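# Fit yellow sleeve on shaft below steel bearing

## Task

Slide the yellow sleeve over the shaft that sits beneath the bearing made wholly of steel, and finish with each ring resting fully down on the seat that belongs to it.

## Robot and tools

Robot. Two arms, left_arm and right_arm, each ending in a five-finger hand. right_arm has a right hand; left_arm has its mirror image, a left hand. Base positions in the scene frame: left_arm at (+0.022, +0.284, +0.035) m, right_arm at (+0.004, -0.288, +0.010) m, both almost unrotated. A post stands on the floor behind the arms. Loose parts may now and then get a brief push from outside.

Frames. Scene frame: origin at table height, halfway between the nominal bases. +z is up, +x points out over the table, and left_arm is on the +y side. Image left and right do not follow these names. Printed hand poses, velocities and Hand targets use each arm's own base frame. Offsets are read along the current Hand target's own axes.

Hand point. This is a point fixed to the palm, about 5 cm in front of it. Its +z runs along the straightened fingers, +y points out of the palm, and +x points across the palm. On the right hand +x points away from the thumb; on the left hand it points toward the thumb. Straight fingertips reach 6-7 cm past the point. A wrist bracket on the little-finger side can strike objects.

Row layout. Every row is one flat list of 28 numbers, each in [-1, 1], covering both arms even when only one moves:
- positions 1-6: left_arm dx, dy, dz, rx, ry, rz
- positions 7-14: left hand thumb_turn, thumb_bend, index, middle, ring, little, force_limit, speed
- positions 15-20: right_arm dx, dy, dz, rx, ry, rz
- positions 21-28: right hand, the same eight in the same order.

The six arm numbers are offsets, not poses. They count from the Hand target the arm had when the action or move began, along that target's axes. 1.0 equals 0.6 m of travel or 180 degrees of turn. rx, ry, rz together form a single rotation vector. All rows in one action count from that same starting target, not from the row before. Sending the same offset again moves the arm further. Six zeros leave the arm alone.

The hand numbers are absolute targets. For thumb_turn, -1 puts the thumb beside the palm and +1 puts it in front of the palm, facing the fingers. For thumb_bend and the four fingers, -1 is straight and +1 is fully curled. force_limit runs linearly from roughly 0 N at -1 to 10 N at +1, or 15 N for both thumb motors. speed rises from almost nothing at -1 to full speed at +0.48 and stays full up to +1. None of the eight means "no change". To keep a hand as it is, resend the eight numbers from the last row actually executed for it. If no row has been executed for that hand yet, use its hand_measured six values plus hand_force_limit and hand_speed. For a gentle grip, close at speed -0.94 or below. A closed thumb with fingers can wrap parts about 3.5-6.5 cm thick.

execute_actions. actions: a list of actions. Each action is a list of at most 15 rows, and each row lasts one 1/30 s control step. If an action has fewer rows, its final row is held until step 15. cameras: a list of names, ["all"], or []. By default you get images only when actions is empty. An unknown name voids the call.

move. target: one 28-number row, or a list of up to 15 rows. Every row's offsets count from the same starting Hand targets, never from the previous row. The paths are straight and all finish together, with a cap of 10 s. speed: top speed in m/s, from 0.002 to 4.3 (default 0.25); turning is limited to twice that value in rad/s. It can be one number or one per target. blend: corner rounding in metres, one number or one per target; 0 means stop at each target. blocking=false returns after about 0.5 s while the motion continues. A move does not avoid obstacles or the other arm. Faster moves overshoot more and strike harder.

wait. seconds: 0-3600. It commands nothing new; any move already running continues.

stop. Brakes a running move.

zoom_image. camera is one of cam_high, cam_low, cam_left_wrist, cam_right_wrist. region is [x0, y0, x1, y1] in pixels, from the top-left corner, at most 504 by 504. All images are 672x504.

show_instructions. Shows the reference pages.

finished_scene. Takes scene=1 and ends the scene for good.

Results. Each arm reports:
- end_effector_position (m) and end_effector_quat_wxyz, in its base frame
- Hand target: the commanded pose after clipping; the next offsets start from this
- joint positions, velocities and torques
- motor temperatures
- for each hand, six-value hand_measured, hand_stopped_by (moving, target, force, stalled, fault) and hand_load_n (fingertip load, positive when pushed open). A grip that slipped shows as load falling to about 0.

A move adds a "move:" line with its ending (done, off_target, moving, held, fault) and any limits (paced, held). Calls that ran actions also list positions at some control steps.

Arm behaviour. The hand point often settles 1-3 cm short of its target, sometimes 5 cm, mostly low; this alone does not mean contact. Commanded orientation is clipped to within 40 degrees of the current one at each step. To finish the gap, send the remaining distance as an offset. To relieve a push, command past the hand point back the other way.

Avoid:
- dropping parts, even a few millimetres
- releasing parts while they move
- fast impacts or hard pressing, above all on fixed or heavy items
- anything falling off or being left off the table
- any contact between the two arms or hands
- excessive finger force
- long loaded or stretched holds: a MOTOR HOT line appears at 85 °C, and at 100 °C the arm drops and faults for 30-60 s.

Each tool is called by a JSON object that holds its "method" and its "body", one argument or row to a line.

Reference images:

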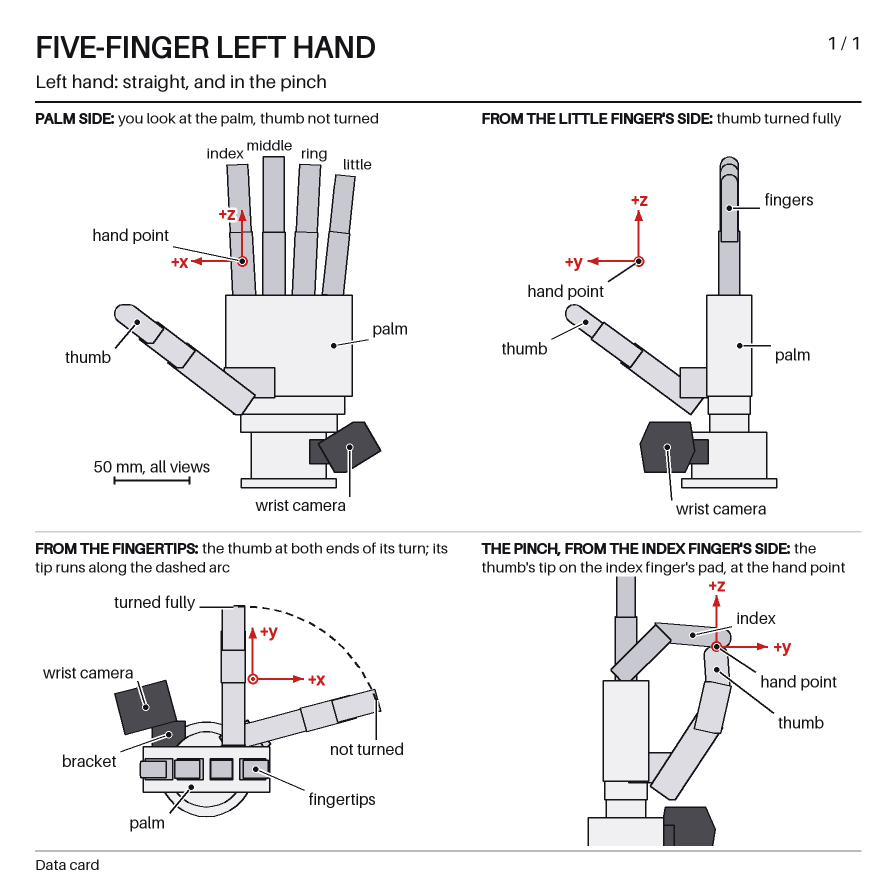

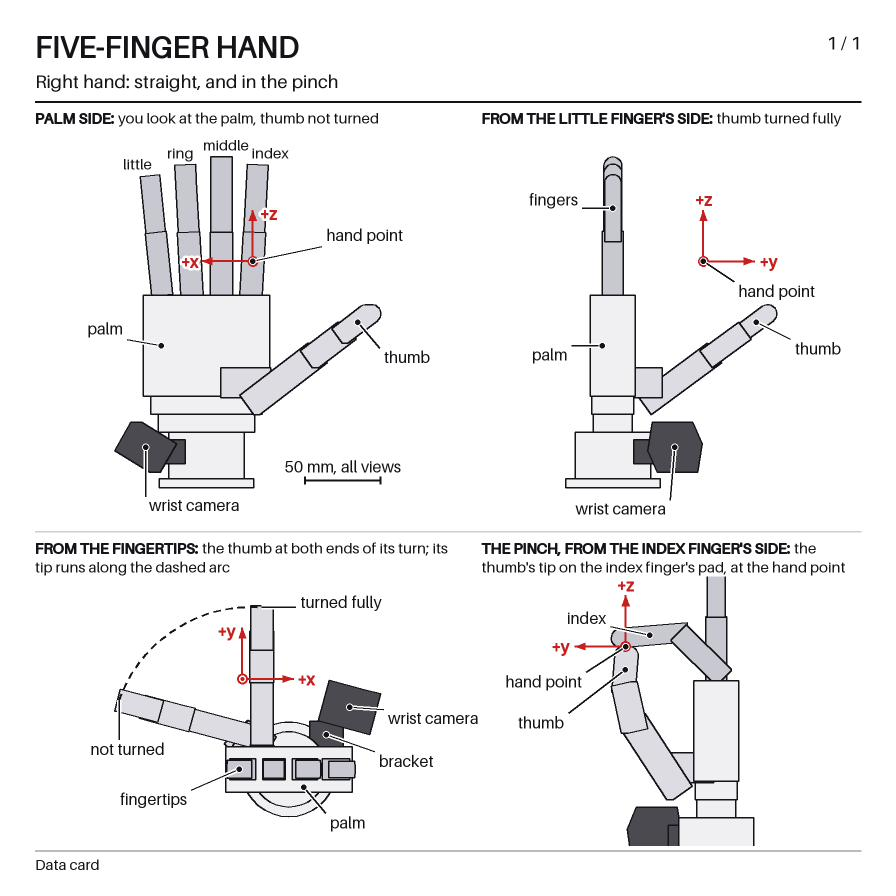

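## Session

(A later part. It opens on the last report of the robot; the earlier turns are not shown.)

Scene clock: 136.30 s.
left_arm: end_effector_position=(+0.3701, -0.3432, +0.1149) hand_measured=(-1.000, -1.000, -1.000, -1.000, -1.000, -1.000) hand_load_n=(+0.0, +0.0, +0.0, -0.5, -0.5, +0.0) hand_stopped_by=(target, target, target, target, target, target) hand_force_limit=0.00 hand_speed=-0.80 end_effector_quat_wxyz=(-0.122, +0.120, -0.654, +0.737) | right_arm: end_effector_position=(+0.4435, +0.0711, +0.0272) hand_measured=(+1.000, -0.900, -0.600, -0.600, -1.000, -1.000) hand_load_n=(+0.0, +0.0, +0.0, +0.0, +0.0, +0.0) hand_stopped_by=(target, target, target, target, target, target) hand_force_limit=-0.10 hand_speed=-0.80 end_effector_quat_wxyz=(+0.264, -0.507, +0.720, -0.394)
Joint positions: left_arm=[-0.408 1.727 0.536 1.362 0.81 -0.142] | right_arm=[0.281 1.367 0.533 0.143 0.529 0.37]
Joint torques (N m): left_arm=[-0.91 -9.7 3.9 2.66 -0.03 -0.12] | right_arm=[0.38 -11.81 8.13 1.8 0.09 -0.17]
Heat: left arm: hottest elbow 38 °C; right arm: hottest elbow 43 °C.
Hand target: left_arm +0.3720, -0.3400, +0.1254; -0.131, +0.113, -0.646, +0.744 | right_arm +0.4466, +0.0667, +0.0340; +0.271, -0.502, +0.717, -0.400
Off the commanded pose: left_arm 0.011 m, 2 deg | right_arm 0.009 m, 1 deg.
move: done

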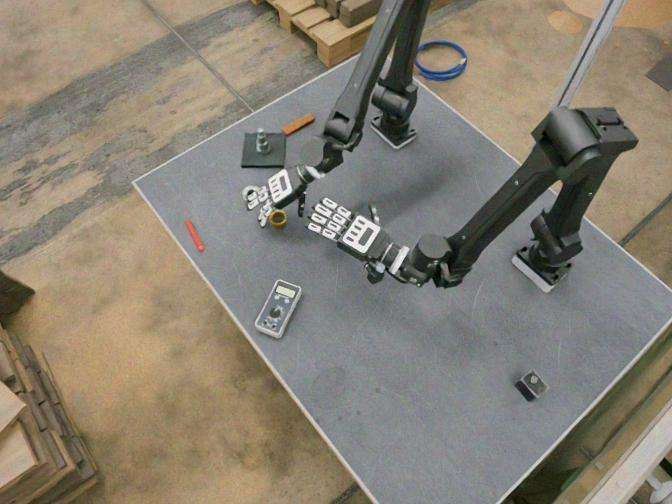

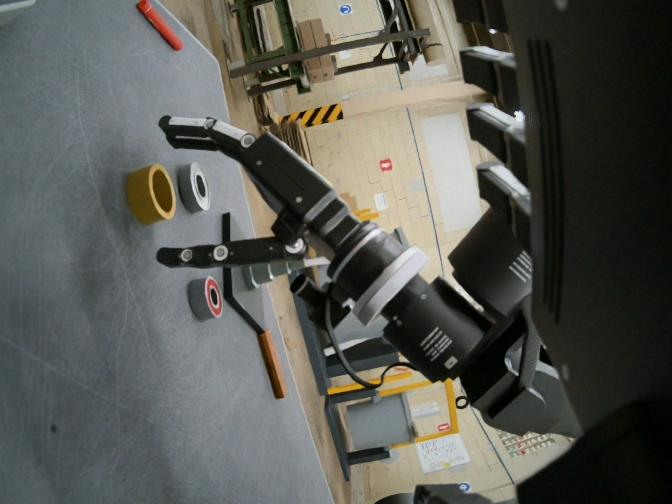

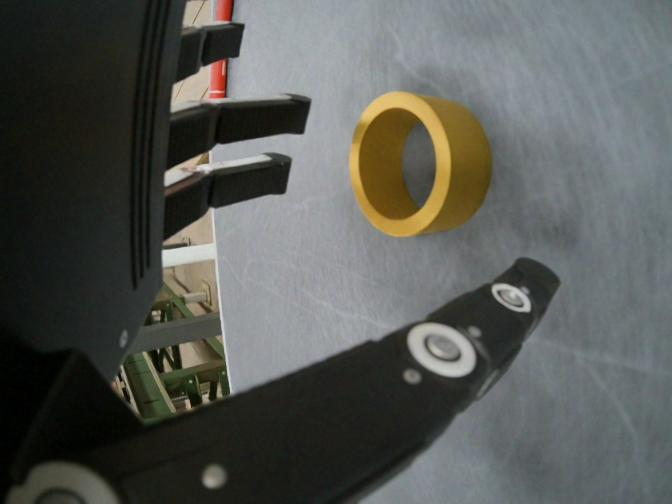

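{"method": "move", "body": {
  "target": [0,0,0,0,0,0,-1,-1,-1,-1,-1,-1,0,-0.8,0.02,0.0021,0.0092,0,0,0,1,-0.9,-0.6,-0.6,-1,-1,-0.1,-0.8],
  "cameras": ["cam_high","cam_left_wrist","cam_right_wrist"],
  "speed": 0.06
}}

{"method": "zoom_image", "body": {
  "camera": "cam_left_wrist",
  "region": [100, 100, 300, 300]
}}

{"method": "zoom_image", "body": {
  "camera": "cam_high",
  "region": [210, 140, 330, 260]
}}

Scene clock: 139.17 s.
left_arm: end_effector_position=(+0.3701, -0.3432, +0.1149) hand_measured=(-1.000, -1.000, -1.000, -1.000, -1.000, -1.000) hand_load_n=(+0.0, +0.0, +0.0, +0.0, +0.0, +0.0) hand_stopped_by=(target, target, target, target, target, target) hand_force_limit=0.00 hand_speed=-0.80 end_effector_quat_wxyz=(-0.122, +0.120, -0.654, +0.737) | right_arm: end_effector_position=(+0.4431, +0.0586, +0.0242) hand_measured=(+1.000, -0.900, -0.600, -0.600, -1.000, -1.000) hand_load_n=(+0.0, +0.0, +0.0, +0.0, +0.0, +0.0) hand_stopped_by=(target, target, target, target, target, target) hand_force_limit=-0.10 hand_speed=-0.80 end_effector_quat_wxyz=(+0.265, -0.507, +0.720, -0.394)
Joint positions: left_arm=[-0.408 1.727 0.536 1.362 0.81 -0.142] | right_arm=[0.244 1.367 0.517 0.174 0.499 0.344]
Joint torques (N m): left_arm=[-1.08 -9.7 3.92 2.58 -0.04 -0.13] | right_arm=[-0.09 -11.75 8.14 1.88 0.05 -0.18]
Heat: left arm: hottest elbow 38 °C; right arm: hottest elbow 43 °C.
Hand target: left_arm +0.3720, -0.3400, +0.1254; -0.131, +0.113, -0.646, +0.744 | right_arm +0.4462, +0.0541, +0.0302; +0.271, -0.502, +0.717, -0.400
Off the commanded pose: left_arm 0.011 m, 2 deg | right_arm 0.008 m, 1 deg.
move: done

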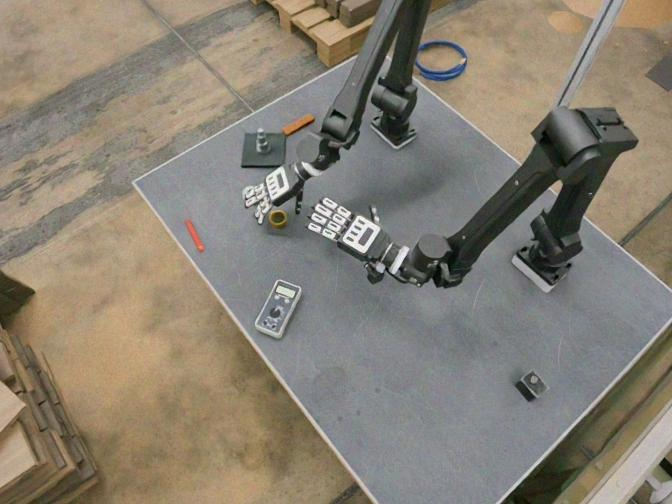

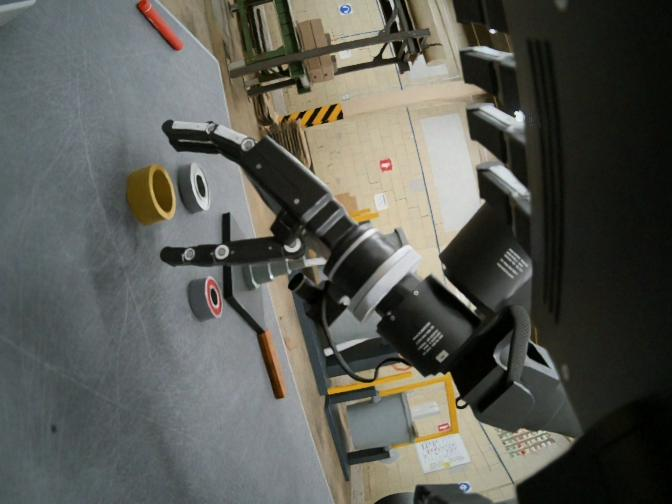

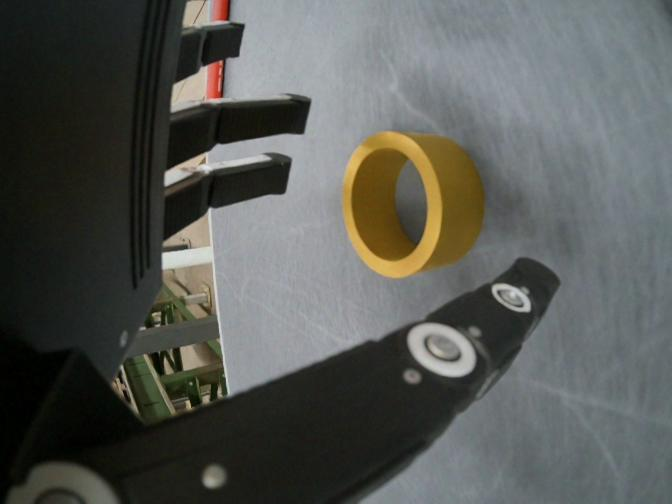

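Scaled by 2.520 from the camera's image (finer frame: 960x720).

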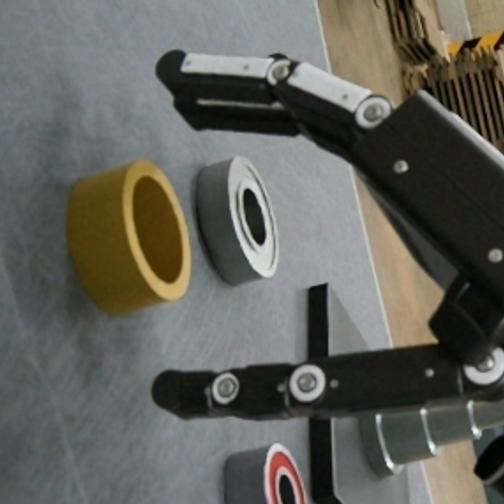

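Scaled by 4.200 from the camera's image (finer frame: 960x720).

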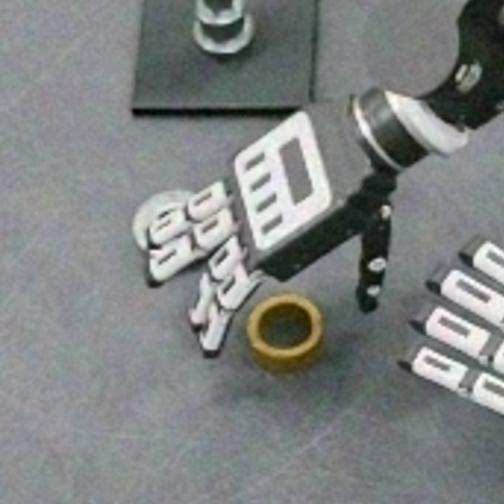

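{"method": "move", "body": {
  "target": [0,0,0,0,0,0,-1,-1,-1,-1,-1,-1,0,-0.8,0,0.0131,0.02,0,0,0,1,-0.87,-0.6,-0.6,-1,-1,-0.1,-0.8],
  "cameras": ["cam_high","cam_left_wrist","cam_right_wrist"],
  "speed": 0.06
}}

{"method": "zoom_image", "body": {
  "camera": "cam_left_wrist",
  "region": [100, 100, 300, 300]
}}

{"method": "zoom_image", "body": {
  "camera": "cam_high",
  "region": [210, 140, 330, 260]
}}

Scene clock: 141.23 s.
left_arm: end_effector_position=(+0.3701, -0.3432, +0.1149) hand_measured=(-1.000, -1.000, -1.000, -1.000, -1.000, -1.000) hand_load_n=(-0.5, +0.0, +0.0, +0.0, +0.0, +0.0) hand_stopped_by=(target, target, target, target, target, target) hand_force_limit=0.00 hand_speed=-0.80 end_effector_quat_wxyz=(-0.122, +0.120, -0.654, +0.737) | right_arm: end_effector_position=(+0.4512, +0.0583, +0.0206) hand_measured=(+1.000, -0.870, -0.600, -0.600, -1.000, -1.000) hand_load_n=(+0.0, +0.0, +0.0, +0.0, +0.0, +0.0) hand_stopped_by=(target, target, target, target, target, target) hand_force_limit=-0.10 hand_speed=-0.80 end_effector_quat_wxyz=(+0.274, -0.503, +0.717, -0.397)
Joint positions: left_arm=[-0.408 1.727 0.536 1.362 0.81 -0.142] | right_arm=[0.236 1.399 0.517 0.231 0.49 0.336]
Joint torques (N m): left_arm=[-0.79 -9.82 3.86 2.62 -0.05 -0.12] | right_arm=[-0.03 -9.88 7.9 1.88 0.09 -0.16]
Heat: left arm: hottest elbow 38 °C; right arm: hottest elbow 43 °C.
Hand target: left_arm +0.3720, -0.3400, +0.1254; -0.131, +0.113, -0.646, +0.744 | right_arm +0.4517, +0.0518, +0.0172; +0.271, -0.502, +0.717, -0.400
Off the commanded pose: left_arm 0.011 m, 2 deg | right_arm 0.007 m, 1 deg.
move: done

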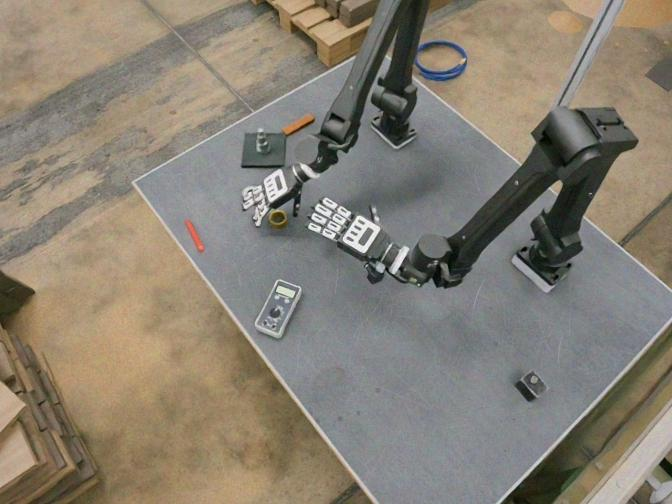

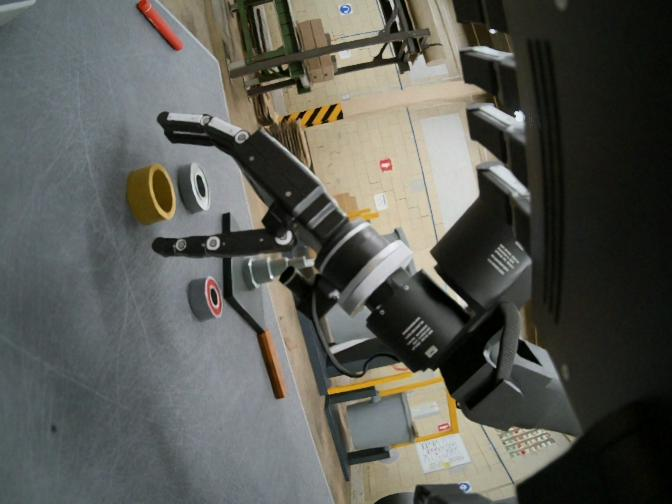

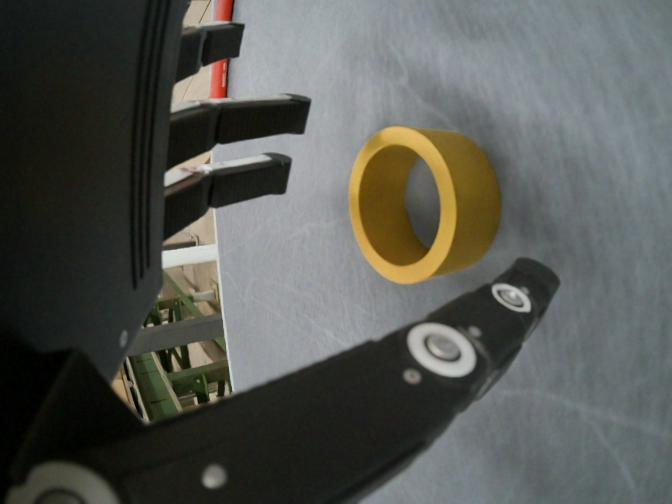

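Scaled by 2.520 from the camera's image (finer frame: 960x720).

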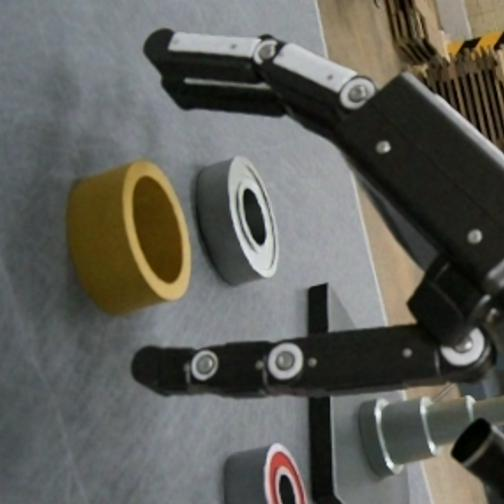

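Scaled by 4.200 from the camera's image (finer frame: 960x720).

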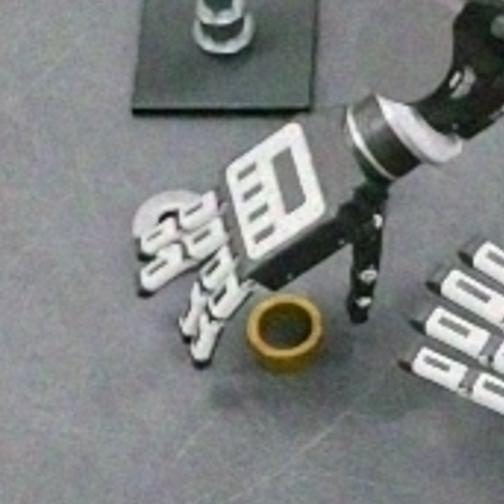

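{"method": "move", "body": {
  "target": [0,0,0,0,0,0,-1,-1,-1,-1,-1,-1,0,-0.8,0,0.0127,0.008,0,0,0,1,-0.87,-0.6,-0.6,-1,-1,-0.1,-0.8],
  "cameras": ["cam_left_wrist","cam_right_wrist"],
  "speed": 0.05
}}

{"method": "zoom_image", "body": {
  "camera": "cam_left_wrist",
  "region": [100, 100, 300, 300]
}}

Scene clock: 142.30 s.
left_arm: end_effector_position=(+0.3701, -0.3432, +0.1149) hand_measured=(-1.000, -1.000, -1.000, -1.000, -1.000, -1.000) hand_load_n=(-0.5, +0.0, +0.0, +0.0, +0.0, +0.0) hand_stopped_by=(target, target, target, target, target, target) hand_force_limit=0.00 hand_speed=-0.80 end_effector_quat_wxyz=(-0.122, +0.120, -0.654, +0.737) | right_arm: end_effector_position=(+0.4504, +0.0581, +0.0111) hand_measured=(+1.000, -0.870, -0.600, -0.600, -1.000, -1.000) hand_load_n=(+0.0, +0.5, +0.0, +0.0, +0.0, +0.0) hand_stopped_by=(target, target, target, target, target, target) hand_force_limit=-0.10 hand_speed=-0.80 end_effector_quat_wxyz=(+0.274, -0.503, +0.717, -0.397)
Joint positions: left_arm=[-0.408 1.727 0.536 1.362 0.81 -0.142] | right_arm=[0.236 1.428 0.507 0.269 0.49 0.336]
Joint torques (N m): left_arm=[-0.97 -9.52 3.89 2.63 -0.04 -0.11] | right_arm=[-0.32 -9.99 7.79 1.91 0.07 -0.17]
Heat: left arm: hottest elbow 38 °C; right arm: hottest elbow 43 °C.
Hand target: left_arm +0.3720, -0.3400, +0.1254; -0.131, +0.113, -0.646, +0.744 | right_arm +0.4517, +0.0516, +0.0082; +0.271, -0.502, +0.717, -0.400
Off the commanded pose: left_arm 0.011 m, 2 deg | right_arm 0.007 m, 1 deg.
move: done

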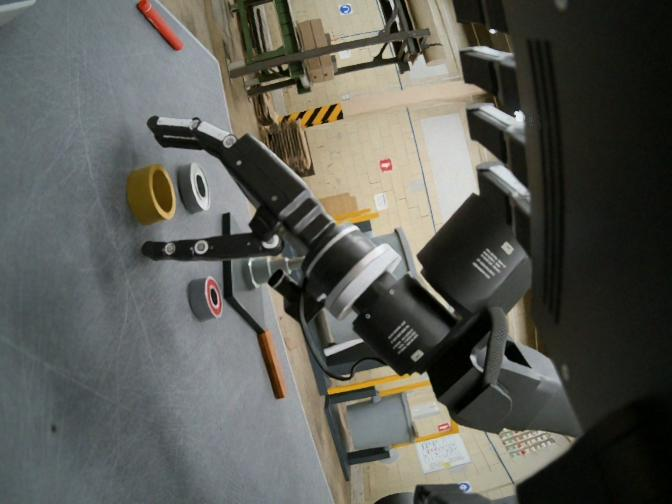

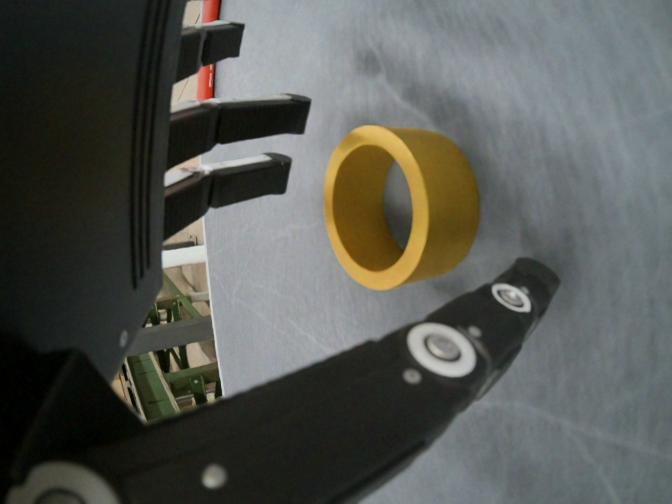

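Scaled by 2.520 from the camera's image (finer frame: 960x720).

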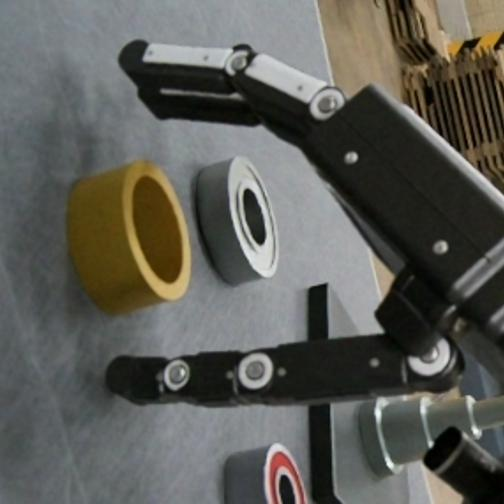

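{"method": "move", "body": {
  "target": [0,0,0,0,0,0,-1,-1,-1,-1,-1,-1,0,-0.8,0,0,0,0,0,0,1,-0.2,0.1,0.1,-1,-1,-0.6,-0.9],
  "cameras": ["cam_left_wrist","cam_right_wrist"],
  "speed": 0.05
}}

{"method": "zoom_image", "body": {
  "camera": "cam_left_wrist",
  "region": [100, 100, 300, 300]
}}

Scene clock: 144.87 s.
left_arm: end_effector_position=(+0.3701, -0.3432, +0.1149) hand_measured=(-1.000, -1.000, -1.000, -1.000, -1.000, -1.000) hand_load_n=(-0.5, +0.0, +0.0, +0.0, +0.0, -0.5) hand_stopped_by=(target, target, target, target, target, target) hand_force_limit=0.00 hand_speed=-0.80 end_effector_quat_wxyz=(-0.122, +0.120, -0.654, +0.737) | right_arm: end_effector_position=(+0.4504, +0.0579, +0.0110) hand_measured=(+1.000, -0.610, -0.080, -0.108, -1.000, -1.000) hand_load_n=(+0.0, +5.0, +4.0, +1.5, +0.0, +0.0) hand_stopped_by=(target, force, force, force, target, target) hand_force_limit=-0.60 hand_speed=-0.90 end_effector_quat_wxyz=(+0.274, -0.503, +0.717, -0.397)
Joint positions: left_arm=[-0.408 1.727 0.536 1.362 0.81 -0.142] | right_arm=[0.235 1.428 0.507 0.269 0.489 0.336]
Joint torques (N m): left_arm=[-0.91 -9.7 3.89 2.63 -0.05 -0.12] | right_arm=[0.09 -9.93 7.75 1.88 0.09 -0.17]
Heat: left arm: hottest elbow 38 °C; right arm: hottest elbow 42 °C.
Hand target: left_arm +0.3720, -0.3400, +0.1254; -0.131, +0.113, -0.646, +0.744 | right_arm +0.4517, +0.0516, +0.0082; +0.271, -0.502, +0.717, -0.400
Off the commanded pose: left_arm 0.011 m, 2 deg | right_arm 0.007 m, 1 deg.
move: done

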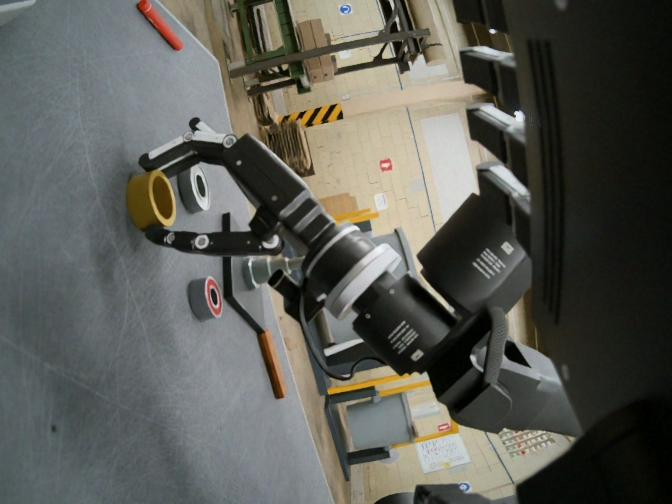

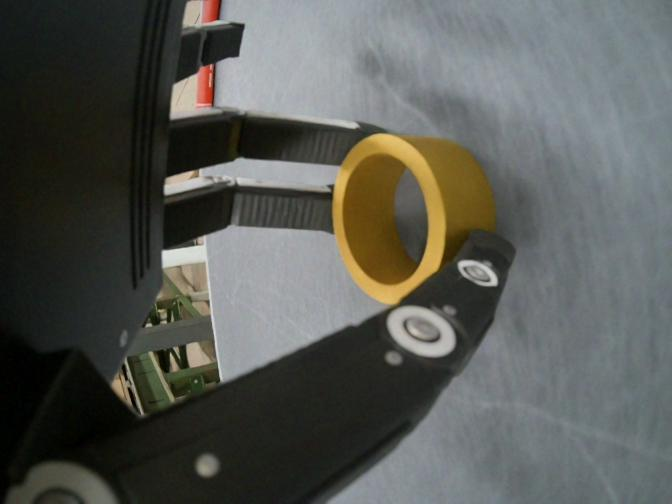

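Scaled by 2.520 from the camera's image (finer frame: 960x720).

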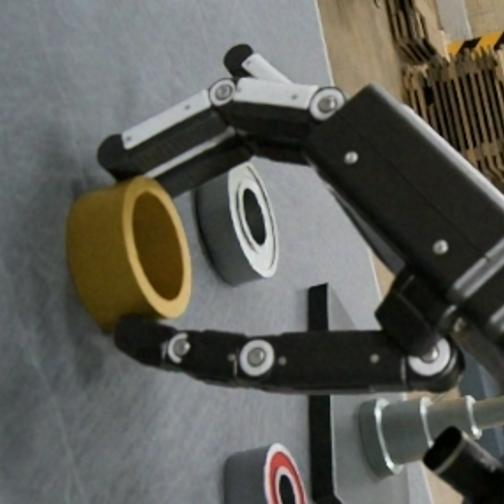

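{"method": "move", "body": {
  "target": [0,0,0,0,0,0,-1,-1,-1,-1,-1,-1,0,-0.8,0,0,0,0,0,0,1,-0.1,0.2,0.2,-1,-1,-0.1,-0.9],
  "speed": 0.05
}}

{"method": "move", "body": {
  "target": [0,0,0,0,0,0,-1,-1,-1,-1,-1,-1,0,-0.8,0,-0.0389,-0.0007,0,0,0,1,-0.1,0.2,0.2,-1,-1,-0.1,-0.9],
  "cameras": ["cam_left_wrist","cam_right_wrist"],
  "speed": 0.04
}}

Scene clock: 146.03 s.
left_arm: end_effector_position=(+0.3701, -0.3432, +0.1149) hand_measured=(-1.000, -1.000, -1.000, -1.000, -1.000, -1.000) hand_load_n=(+0.0, +0.0, +0.0, +0.0, +0.0, +0.0) hand_stopped_by=(target, target, target, target, target, target) hand_force_limit=0.00 hand_speed=-0.80 end_effector_quat_wxyz=(-0.122, +0.120, -0.654, +0.737) | right_arm: end_effector_position=(+0.4505, +0.0579, +0.0111) hand_measured=(+1.000, -0.608, -0.072, -0.092, -1.000, -1.000) hand_load_n=(+0.0, +8.5, +3.5, +5.5, +0.0, +0.0) hand_stopped_by=(target, force, force, force, target, target) hand_force_limit=-0.10 hand_speed=-0.90 end_effector_quat_wxyz=(+0.274, -0.504, +0.717, -0.397)
Joint positions: left_arm=[-0.408 1.727 0.536 1.362 0.81 -0.142] | right_arm=[0.235 1.428 0.507 0.269 0.489 0.335]
Joint torques (N m): left_arm=[-0.91 -9.64 3.86 2.61 -0.05 -0.13] | right_arm=[-0.26 -10.11 7.79 1.88 0.11 -0.18]
Heat: left arm: hottest elbow 38 °C; right arm: hottest elbow 42 °C.
Hand target: left_arm +0.3720, -0.3400, +0.1254; -0.131, +0.113, -0.646, +0.744 | right_arm +0.4516, +0.0517, +0.0082; +0.271, -0.502, +0.717, -0.400
Off the commanded pose: left_arm 0.011 m, 2 deg | right_arm 0.007 m, 1 deg.
move: done

Scene clock: 147.03 s.
left_arm: end_effector_position=(+0.3701, -0.3432, +0.1149) hand_measured=(-1.000, -1.000, -1.000, -1.000, -1.000, -1.000) hand_load_n=(+0.0, +0.0, +0.0, +0.0, +0.0, +0.0) hand_stopped_by=(target, target, target, target, target, target) hand_force_limit=0.00 hand_speed=-0.80 end_effector_quat_wxyz=(-0.122, +0.120, -0.654, +0.737) | right_arm: end_effector_position=(+0.4462, +0.0518, +0.0109) hand_measured=(+1.000, -0.608, -0.072, -0.092, -1.000, -1.000) hand_load_n=(+0.5, +9.0, +3.0, +5.0, +0.0, +0.0) hand_stopped_by=(target, force, force, force, target, target) hand_force_limit=-0.10 hand_speed=-0.90 end_effector_quat_wxyz=(+0.262, -0.509, +0.720, -0.391)
Joint positions: left_arm=[-0.408 1.727 0.536 1.362 0.81 -0.142] | right_arm=[0.218 1.412 0.512 0.223 0.474 0.327]
Joint torques (N m): left_arm=[-0.91 -9.88 3.88 2.65 -0.05 -0.12] | right_arm=[-0.15 -11.63 11.25 0.65 0.11 -0.23]
Heat: left arm: hottest elbow 38 °C; right arm: hottest elbow 42 °C.
Hand target: left_arm +0.3720, -0.3400, +0.1254; -0.131, +0.113, -0.646, +0.744 | right_arm +0.4631, +0.0477, +0.0282; +0.271, -0.502, +0.717, -0.400
Off the commanded pose: left_arm 0.011 m, 2 deg | right_arm 0.024 m, 2 deg.
move: off_target (right_arm)

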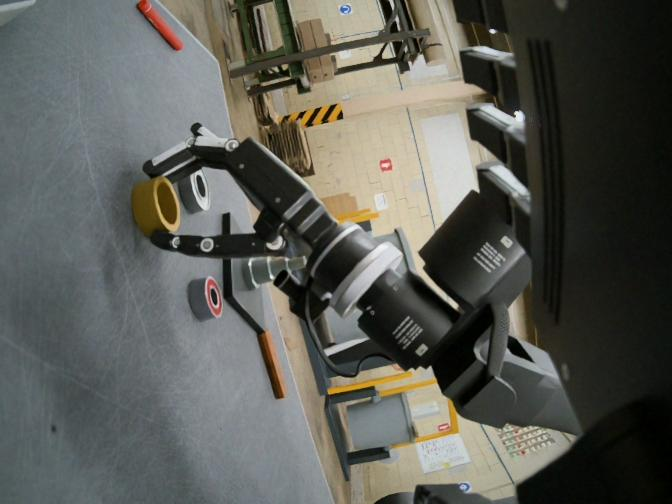

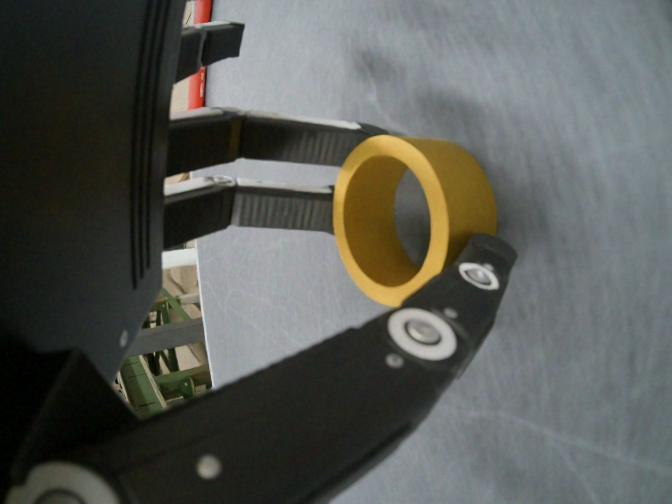

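{"method": "move", "body": {
  "target": [
    [0,0,0,0,0,0,-1,-1,-1,-1,-1,-1,0,-0.8,0,-0.1835,-0.1153,0,0,0,1,-0.1,0.2,0.2,-1,-1,-0.1,-0.9],
    [0,0,0,0,0,0,-1,-1,-1,-1,-1,-1,0,-0.8,0.404,-0.1475,-0.1475,0,0,0,1,-0.1,0.2,0.2,-1,-1,-0.1,-0.9]
  ],
  "cameras": ["all"],
  "blend": 0.01,
  "speed": [0.06,0.1]
}}

{"method": "zoom_image", "body": {
  "camera": "cam_left_wrist",
  "region": [200, 150, 450, 350]
}}

{"method": "zoom_image", "body": {
  "camera": "cam_high",
  "region": [200, 60, 340, 180]
}}

Scene clock: 153.30 s.
left_arm: end_effector_position=(+0.3701, -0.3432, +0.1149) hand_measured=(-1.000, -1.000, -1.000, -1.000, -1.000, -1.000) hand_load_n=(+0.0, +0.0, +0.0, +0.0, +0.0, +0.0) hand_stopped_by=(target, target, target, target, target, target) hand_force_limit=0.00 hand_speed=-0.80 end_effector_quat_wxyz=(-0.122, +0.120, -0.654, +0.737) | right_arm: end_effector_position=(+0.3535, -0.1639, +0.1467) hand_measured=(+1.000, -0.608, -0.072, -0.092, -1.000, -1.000) hand_load_n=(+0.5, +8.5, +3.5, +5.5, +0.0, -0.5) hand_stopped_by=(target, force, force, force, target, target) hand_force_limit=-0.10 hand_speed=-0.90 end_effector_quat_wxyz=(+0.271, -0.503, +0.721, -0.393)
Joint positions: left_arm=[-0.408 1.727 0.536 1.362 0.81 -0.142] | right_arm=[-0.585 0.912 0.572 -0.247 -0.191 -0.13]
Joint torques (N m): left_arm=[-0.85 -9.7 3.88 2.61 -0.04 -0.13] | right_arm=[0.09 -6.77 12.04 1.33 -0.25 -0.16]
Heat: left arm: hottest elbow 38 °C; right arm: hottest elbow 43 °C.
Hand target: left_arm +0.3720, -0.3400, +0.1254; -0.131, +0.113, -0.646, +0.744 | right_arm +0.3530, -0.1683, +0.1534; +0.271, -0.502, +0.717, -0.400
Off the commanded pose: left_arm 0.011 m, 2 deg | right_arm 0.008 m, 1 deg.
move: done

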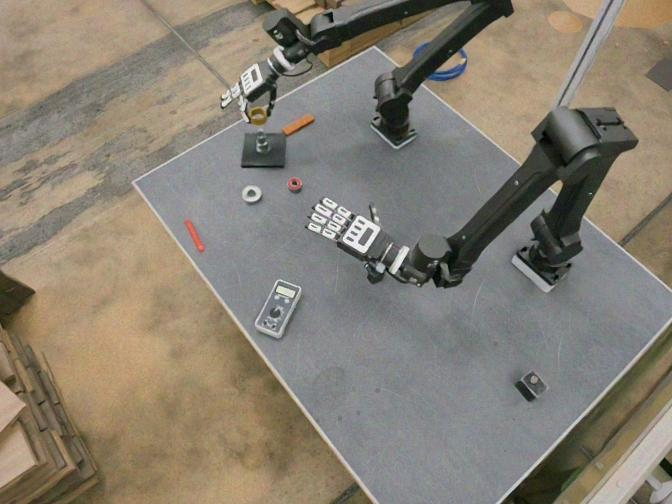

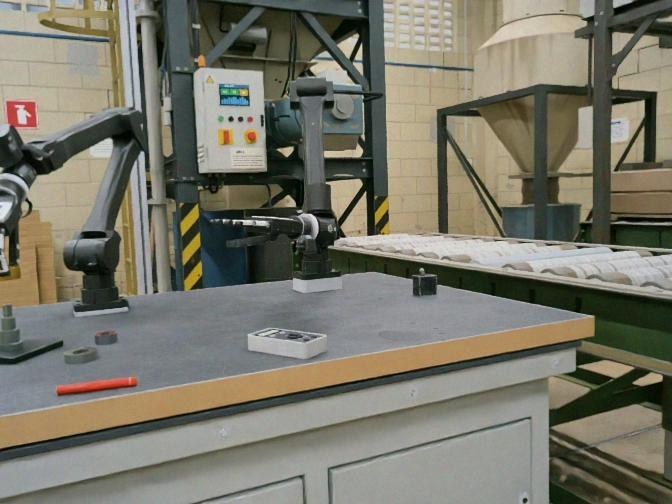

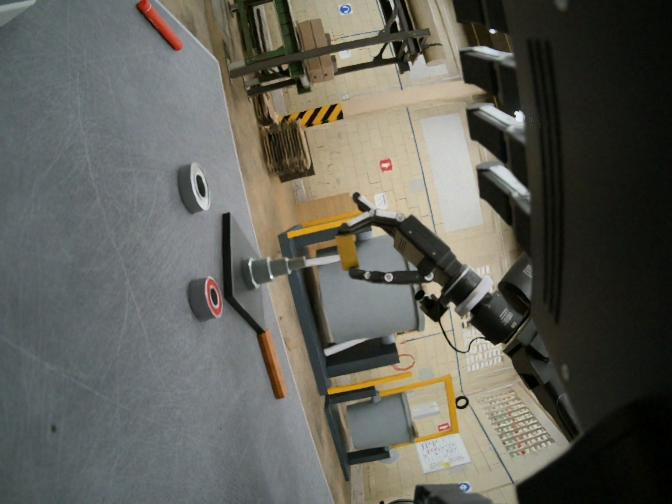

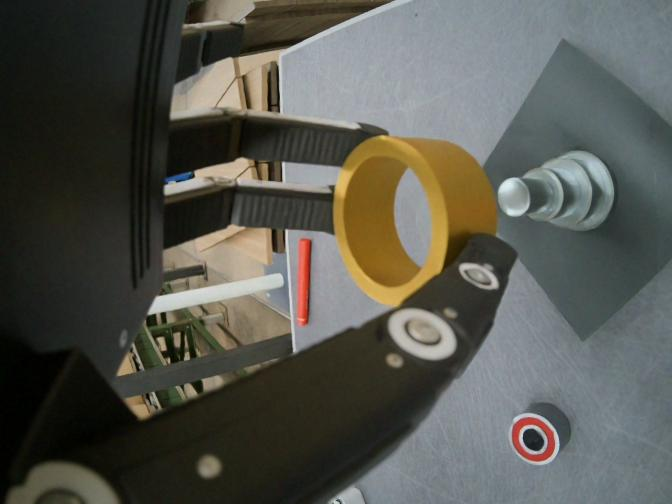

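Scaled by 2.016 from the camera's image (finer frame: 960x720).

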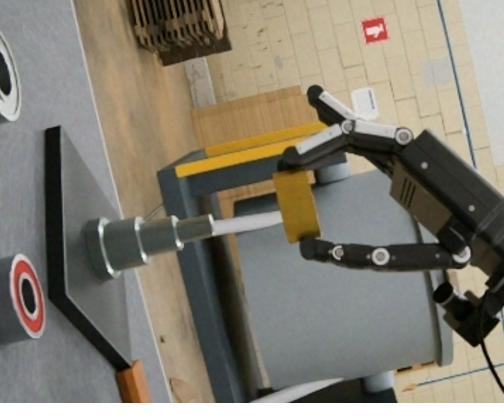

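Scaled by 3.600 from the camera's image (finer frame: 960x720).

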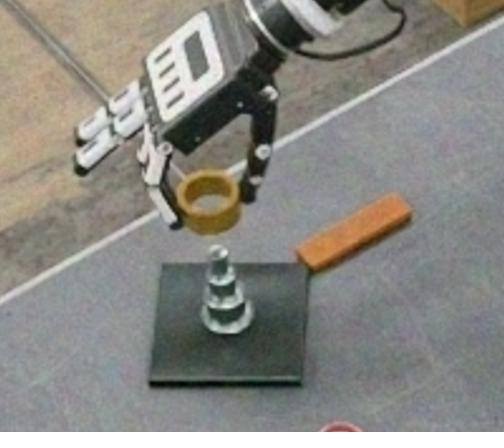

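{"method": "move", "body": {
  "target": [0,0,0,0,0,0,-1,-1,-1,-1,-1,-1,0,-0.8,0,0.0494,0.031,0,0,0,1,-0.1,0.2,0.2,-1,-1,-0.1,-0.9],
  "cameras": ["cam_high","cam_left_wrist","cam_right_wrist"],
  "speed": 0.06
}}

{"method": "zoom_image", "body": {
  "camera": "cam_left_wrist",
  "region": [220, 190, 370, 320]
}}

{"method": "zoom_image", "body": {
  "camera": "cam_high",
  "region": [220, 80, 310, 180]
}}

Scene clock: 155.03 s.
left_arm: end_effector_position=(+0.3701, -0.3432, +0.1149) hand_measured=(-1.000, -1.000, -1.000, -1.000, -1.000, -1.000) hand_load_n=(+0.0, +0.0, +0.0, +0.0, +0.0, +0.0) hand_stopped_by=(target, target, target, target, target, target) hand_force_limit=0.00 hand_speed=-0.80 end_effector_quat_wxyz=(-0.122, +0.120, -0.654, +0.737) | right_arm: end_effector_position=(+0.3496, -0.1611, +0.1132) hand_measured=(+1.000, -0.608, -0.072, -0.092, -1.000, -1.000) hand_load_n=(+0.5, +8.5, +3.5, +5.0, +0.0, +0.0) hand_stopped_by=(target, force, force, force, target, target) hand_force_limit=-0.10 hand_speed=-0.90 end_effector_quat_wxyz=(+0.270, -0.505, +0.722, -0.388)
Joint positions: left_arm=[-0.408 1.727 0.536 1.362 0.81 -0.142] | right_arm=[-0.585 0.95 0.502 -0.15 -0.192 -0.132]
Joint torques (N m): left_arm=[-0.97 -9.64 3.88 2.61 -0.04 -0.12] | right_arm=[0.15 -6.07 11.45 2.17 -0.24 -0.13]
Heat: left arm: hottest elbow 38 °C; right arm: hottest elbow 43 °C.
Hand target: left_arm +0.3720, -0.3400, +0.1254; -0.131, +0.113, -0.646, +0.744 | right_arm +0.3527, -0.1686, +0.1182; +0.271, -0.502, +0.717, -0.400
Off the commanded pose: left_arm 0.011 m, 2 deg | right_arm 0.010 m, 2 deg.
move: done

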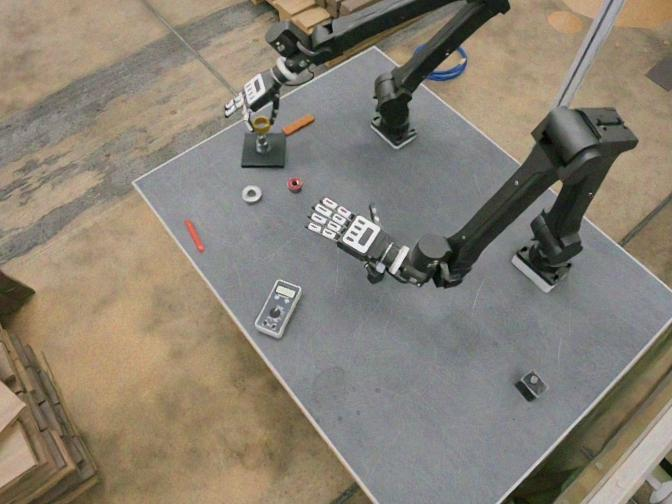

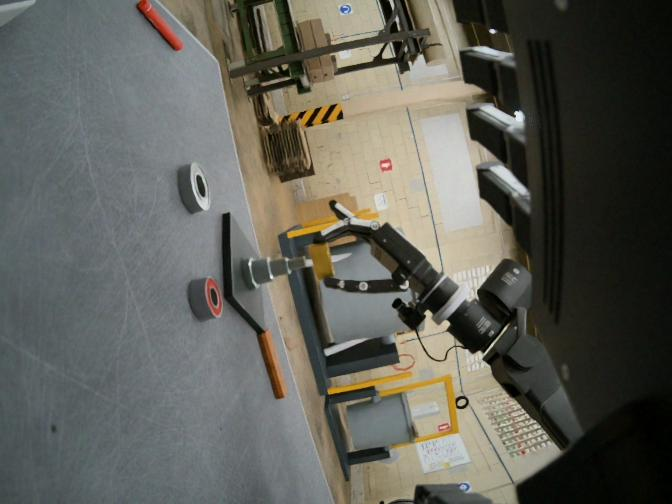

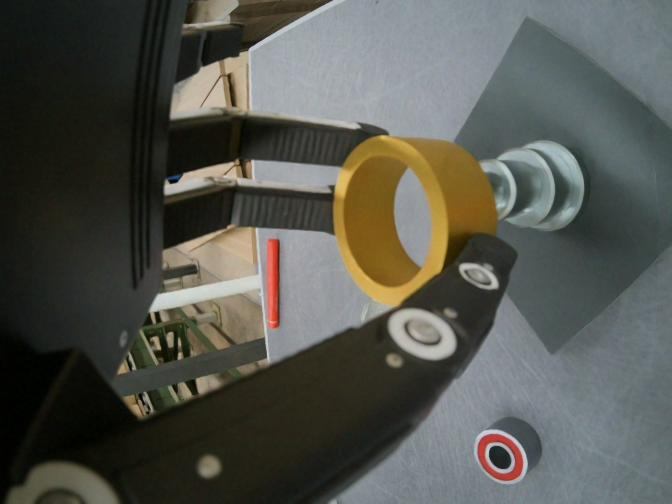

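Scaled by 3.360 from the camera's image (finer frame: 960x720).

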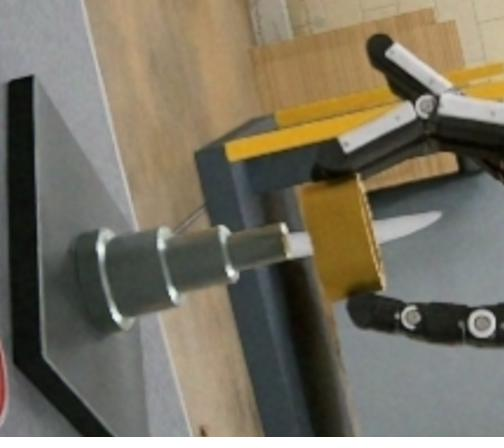

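Scaled by 5.040 from the camera's image (finer frame: 960x720).

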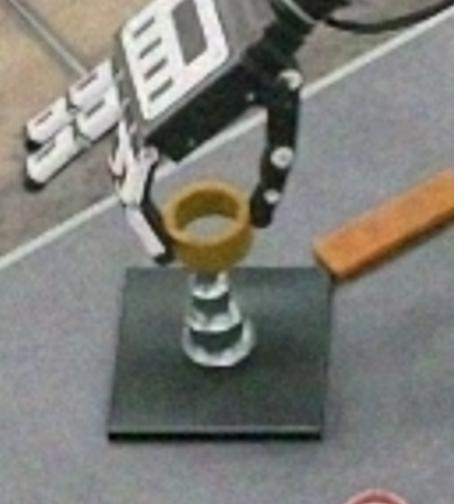

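{"method": "move", "body": {
  "target": [0,0,0,0,0,0,-1,-1,-1,-1,-1,-1,0,-0.8,0.0067,0.0027,0.0115,0,0,0,1,-0.1,0.2,0.2,-1,-1,-0.1,-0.9],
  "cameras": ["cam_high","cam_left_wrist","cam_right_wrist"],
  "speed": 0.03
}}

{"method": "zoom_image", "body": {
  "camera": "cam_left_wrist",
  "region": [220, 190, 370, 320]
}}

{"method": "zoom_image", "body": {
  "camera": "cam_high",
  "region": [220, 80, 310, 180]
}}

Scene clock: 156.50 s.
left_arm: end_effector_position=(+0.3701, -0.3432, +0.1149) hand_measured=(-1.000, -1.000, -1.000, -1.000, -1.000, -1.000) hand_load_n=(+0.0, +0.0, +0.0, +0.0, +0.0, +0.0) hand_stopped_by=(target, target, target, target, target, target) hand_force_limit=0.00 hand_speed=-0.80 end_effector_quat_wxyz=(-0.122, +0.120, -0.654, +0.737) | right_arm: end_effector_position=(+0.3526, -0.1655, +0.1076) hand_measured=(+1.000, -0.608, -0.072, -0.092, -1.000, -1.000) hand_load_n=(+0.5, +8.5, +3.5, +5.0, +0.0, +0.0) hand_stopped_by=(target, force, force, force, target, target) hand_force_limit=-0.10 hand_speed=-0.90 end_effector_quat_wxyz=(+0.270, -0.505, +0.722, -0.388)
Joint positions: left_arm=[-0.408 1.727 0.536 1.362 0.81 -0.142] | right_arm=[-0.594 0.98 0.502 -0.123 -0.201 -0.138]
Joint torques (N m): left_arm=[-0.97 -9.7 3.85 2.63 -0.04 -0.12] | right_arm=[-0.03 -6.24 11.47 2.29 -0.27 -0.16]
Heat: left arm: hottest elbow 38 °C; right arm: hottest elbow 43 °C.
Hand target: left_arm +0.3720, -0.3400, +0.1254; -0.131, +0.113, -0.646, +0.744 | right_arm +0.3560, -0.1742, +0.1133; +0.271, -0.502, +0.717, -0.400
Off the commanded pose: left_arm 0.011 m, 2 deg | right_arm 0.011 m, 2 deg.
move: off_target (right_arm)

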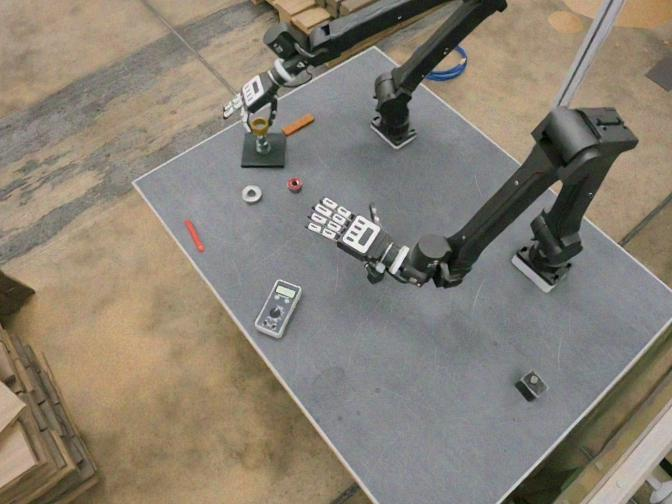

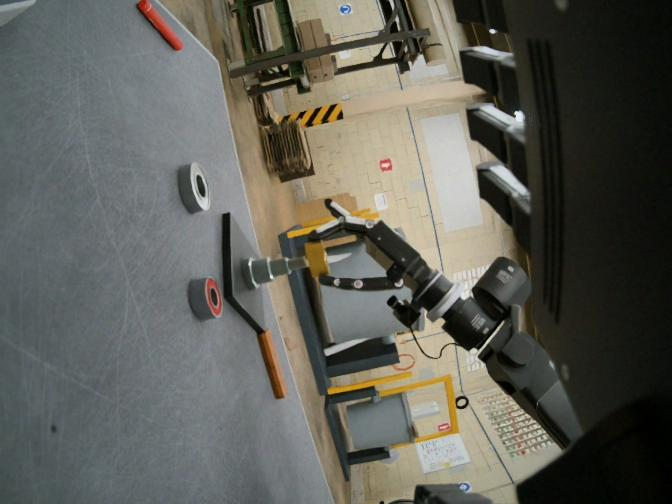

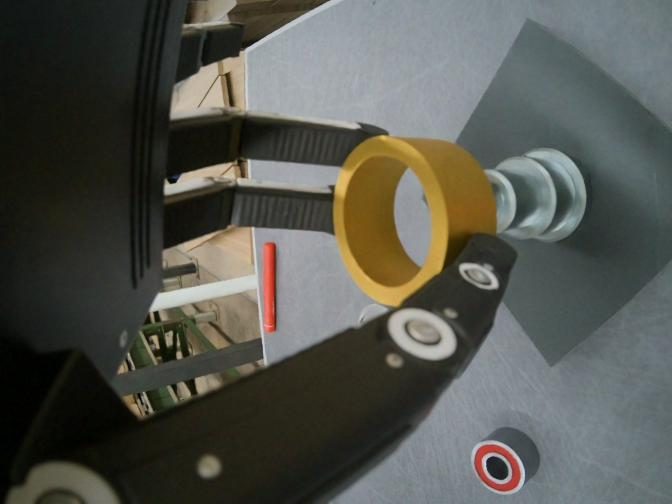

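Scaled by 3.360 from the camera's image (finer frame: 960x720).

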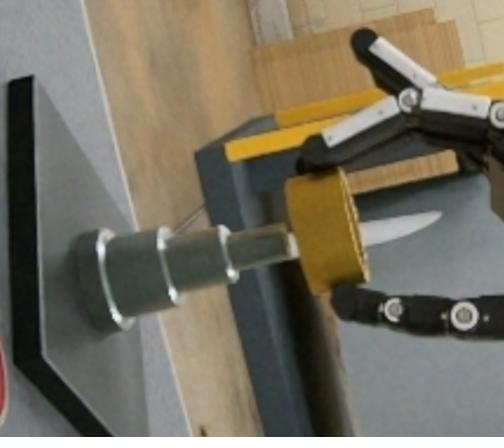

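Scaled by 5.040 from the camera's image (finer frame: 960x720).

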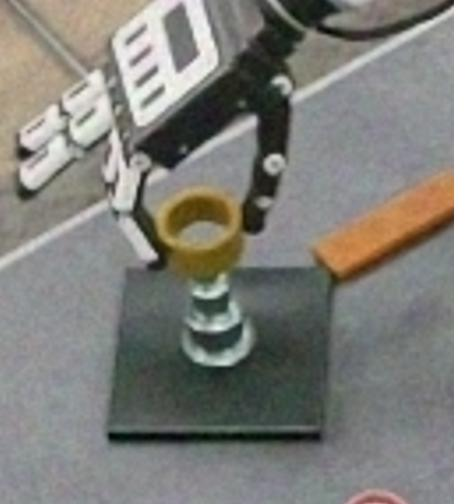

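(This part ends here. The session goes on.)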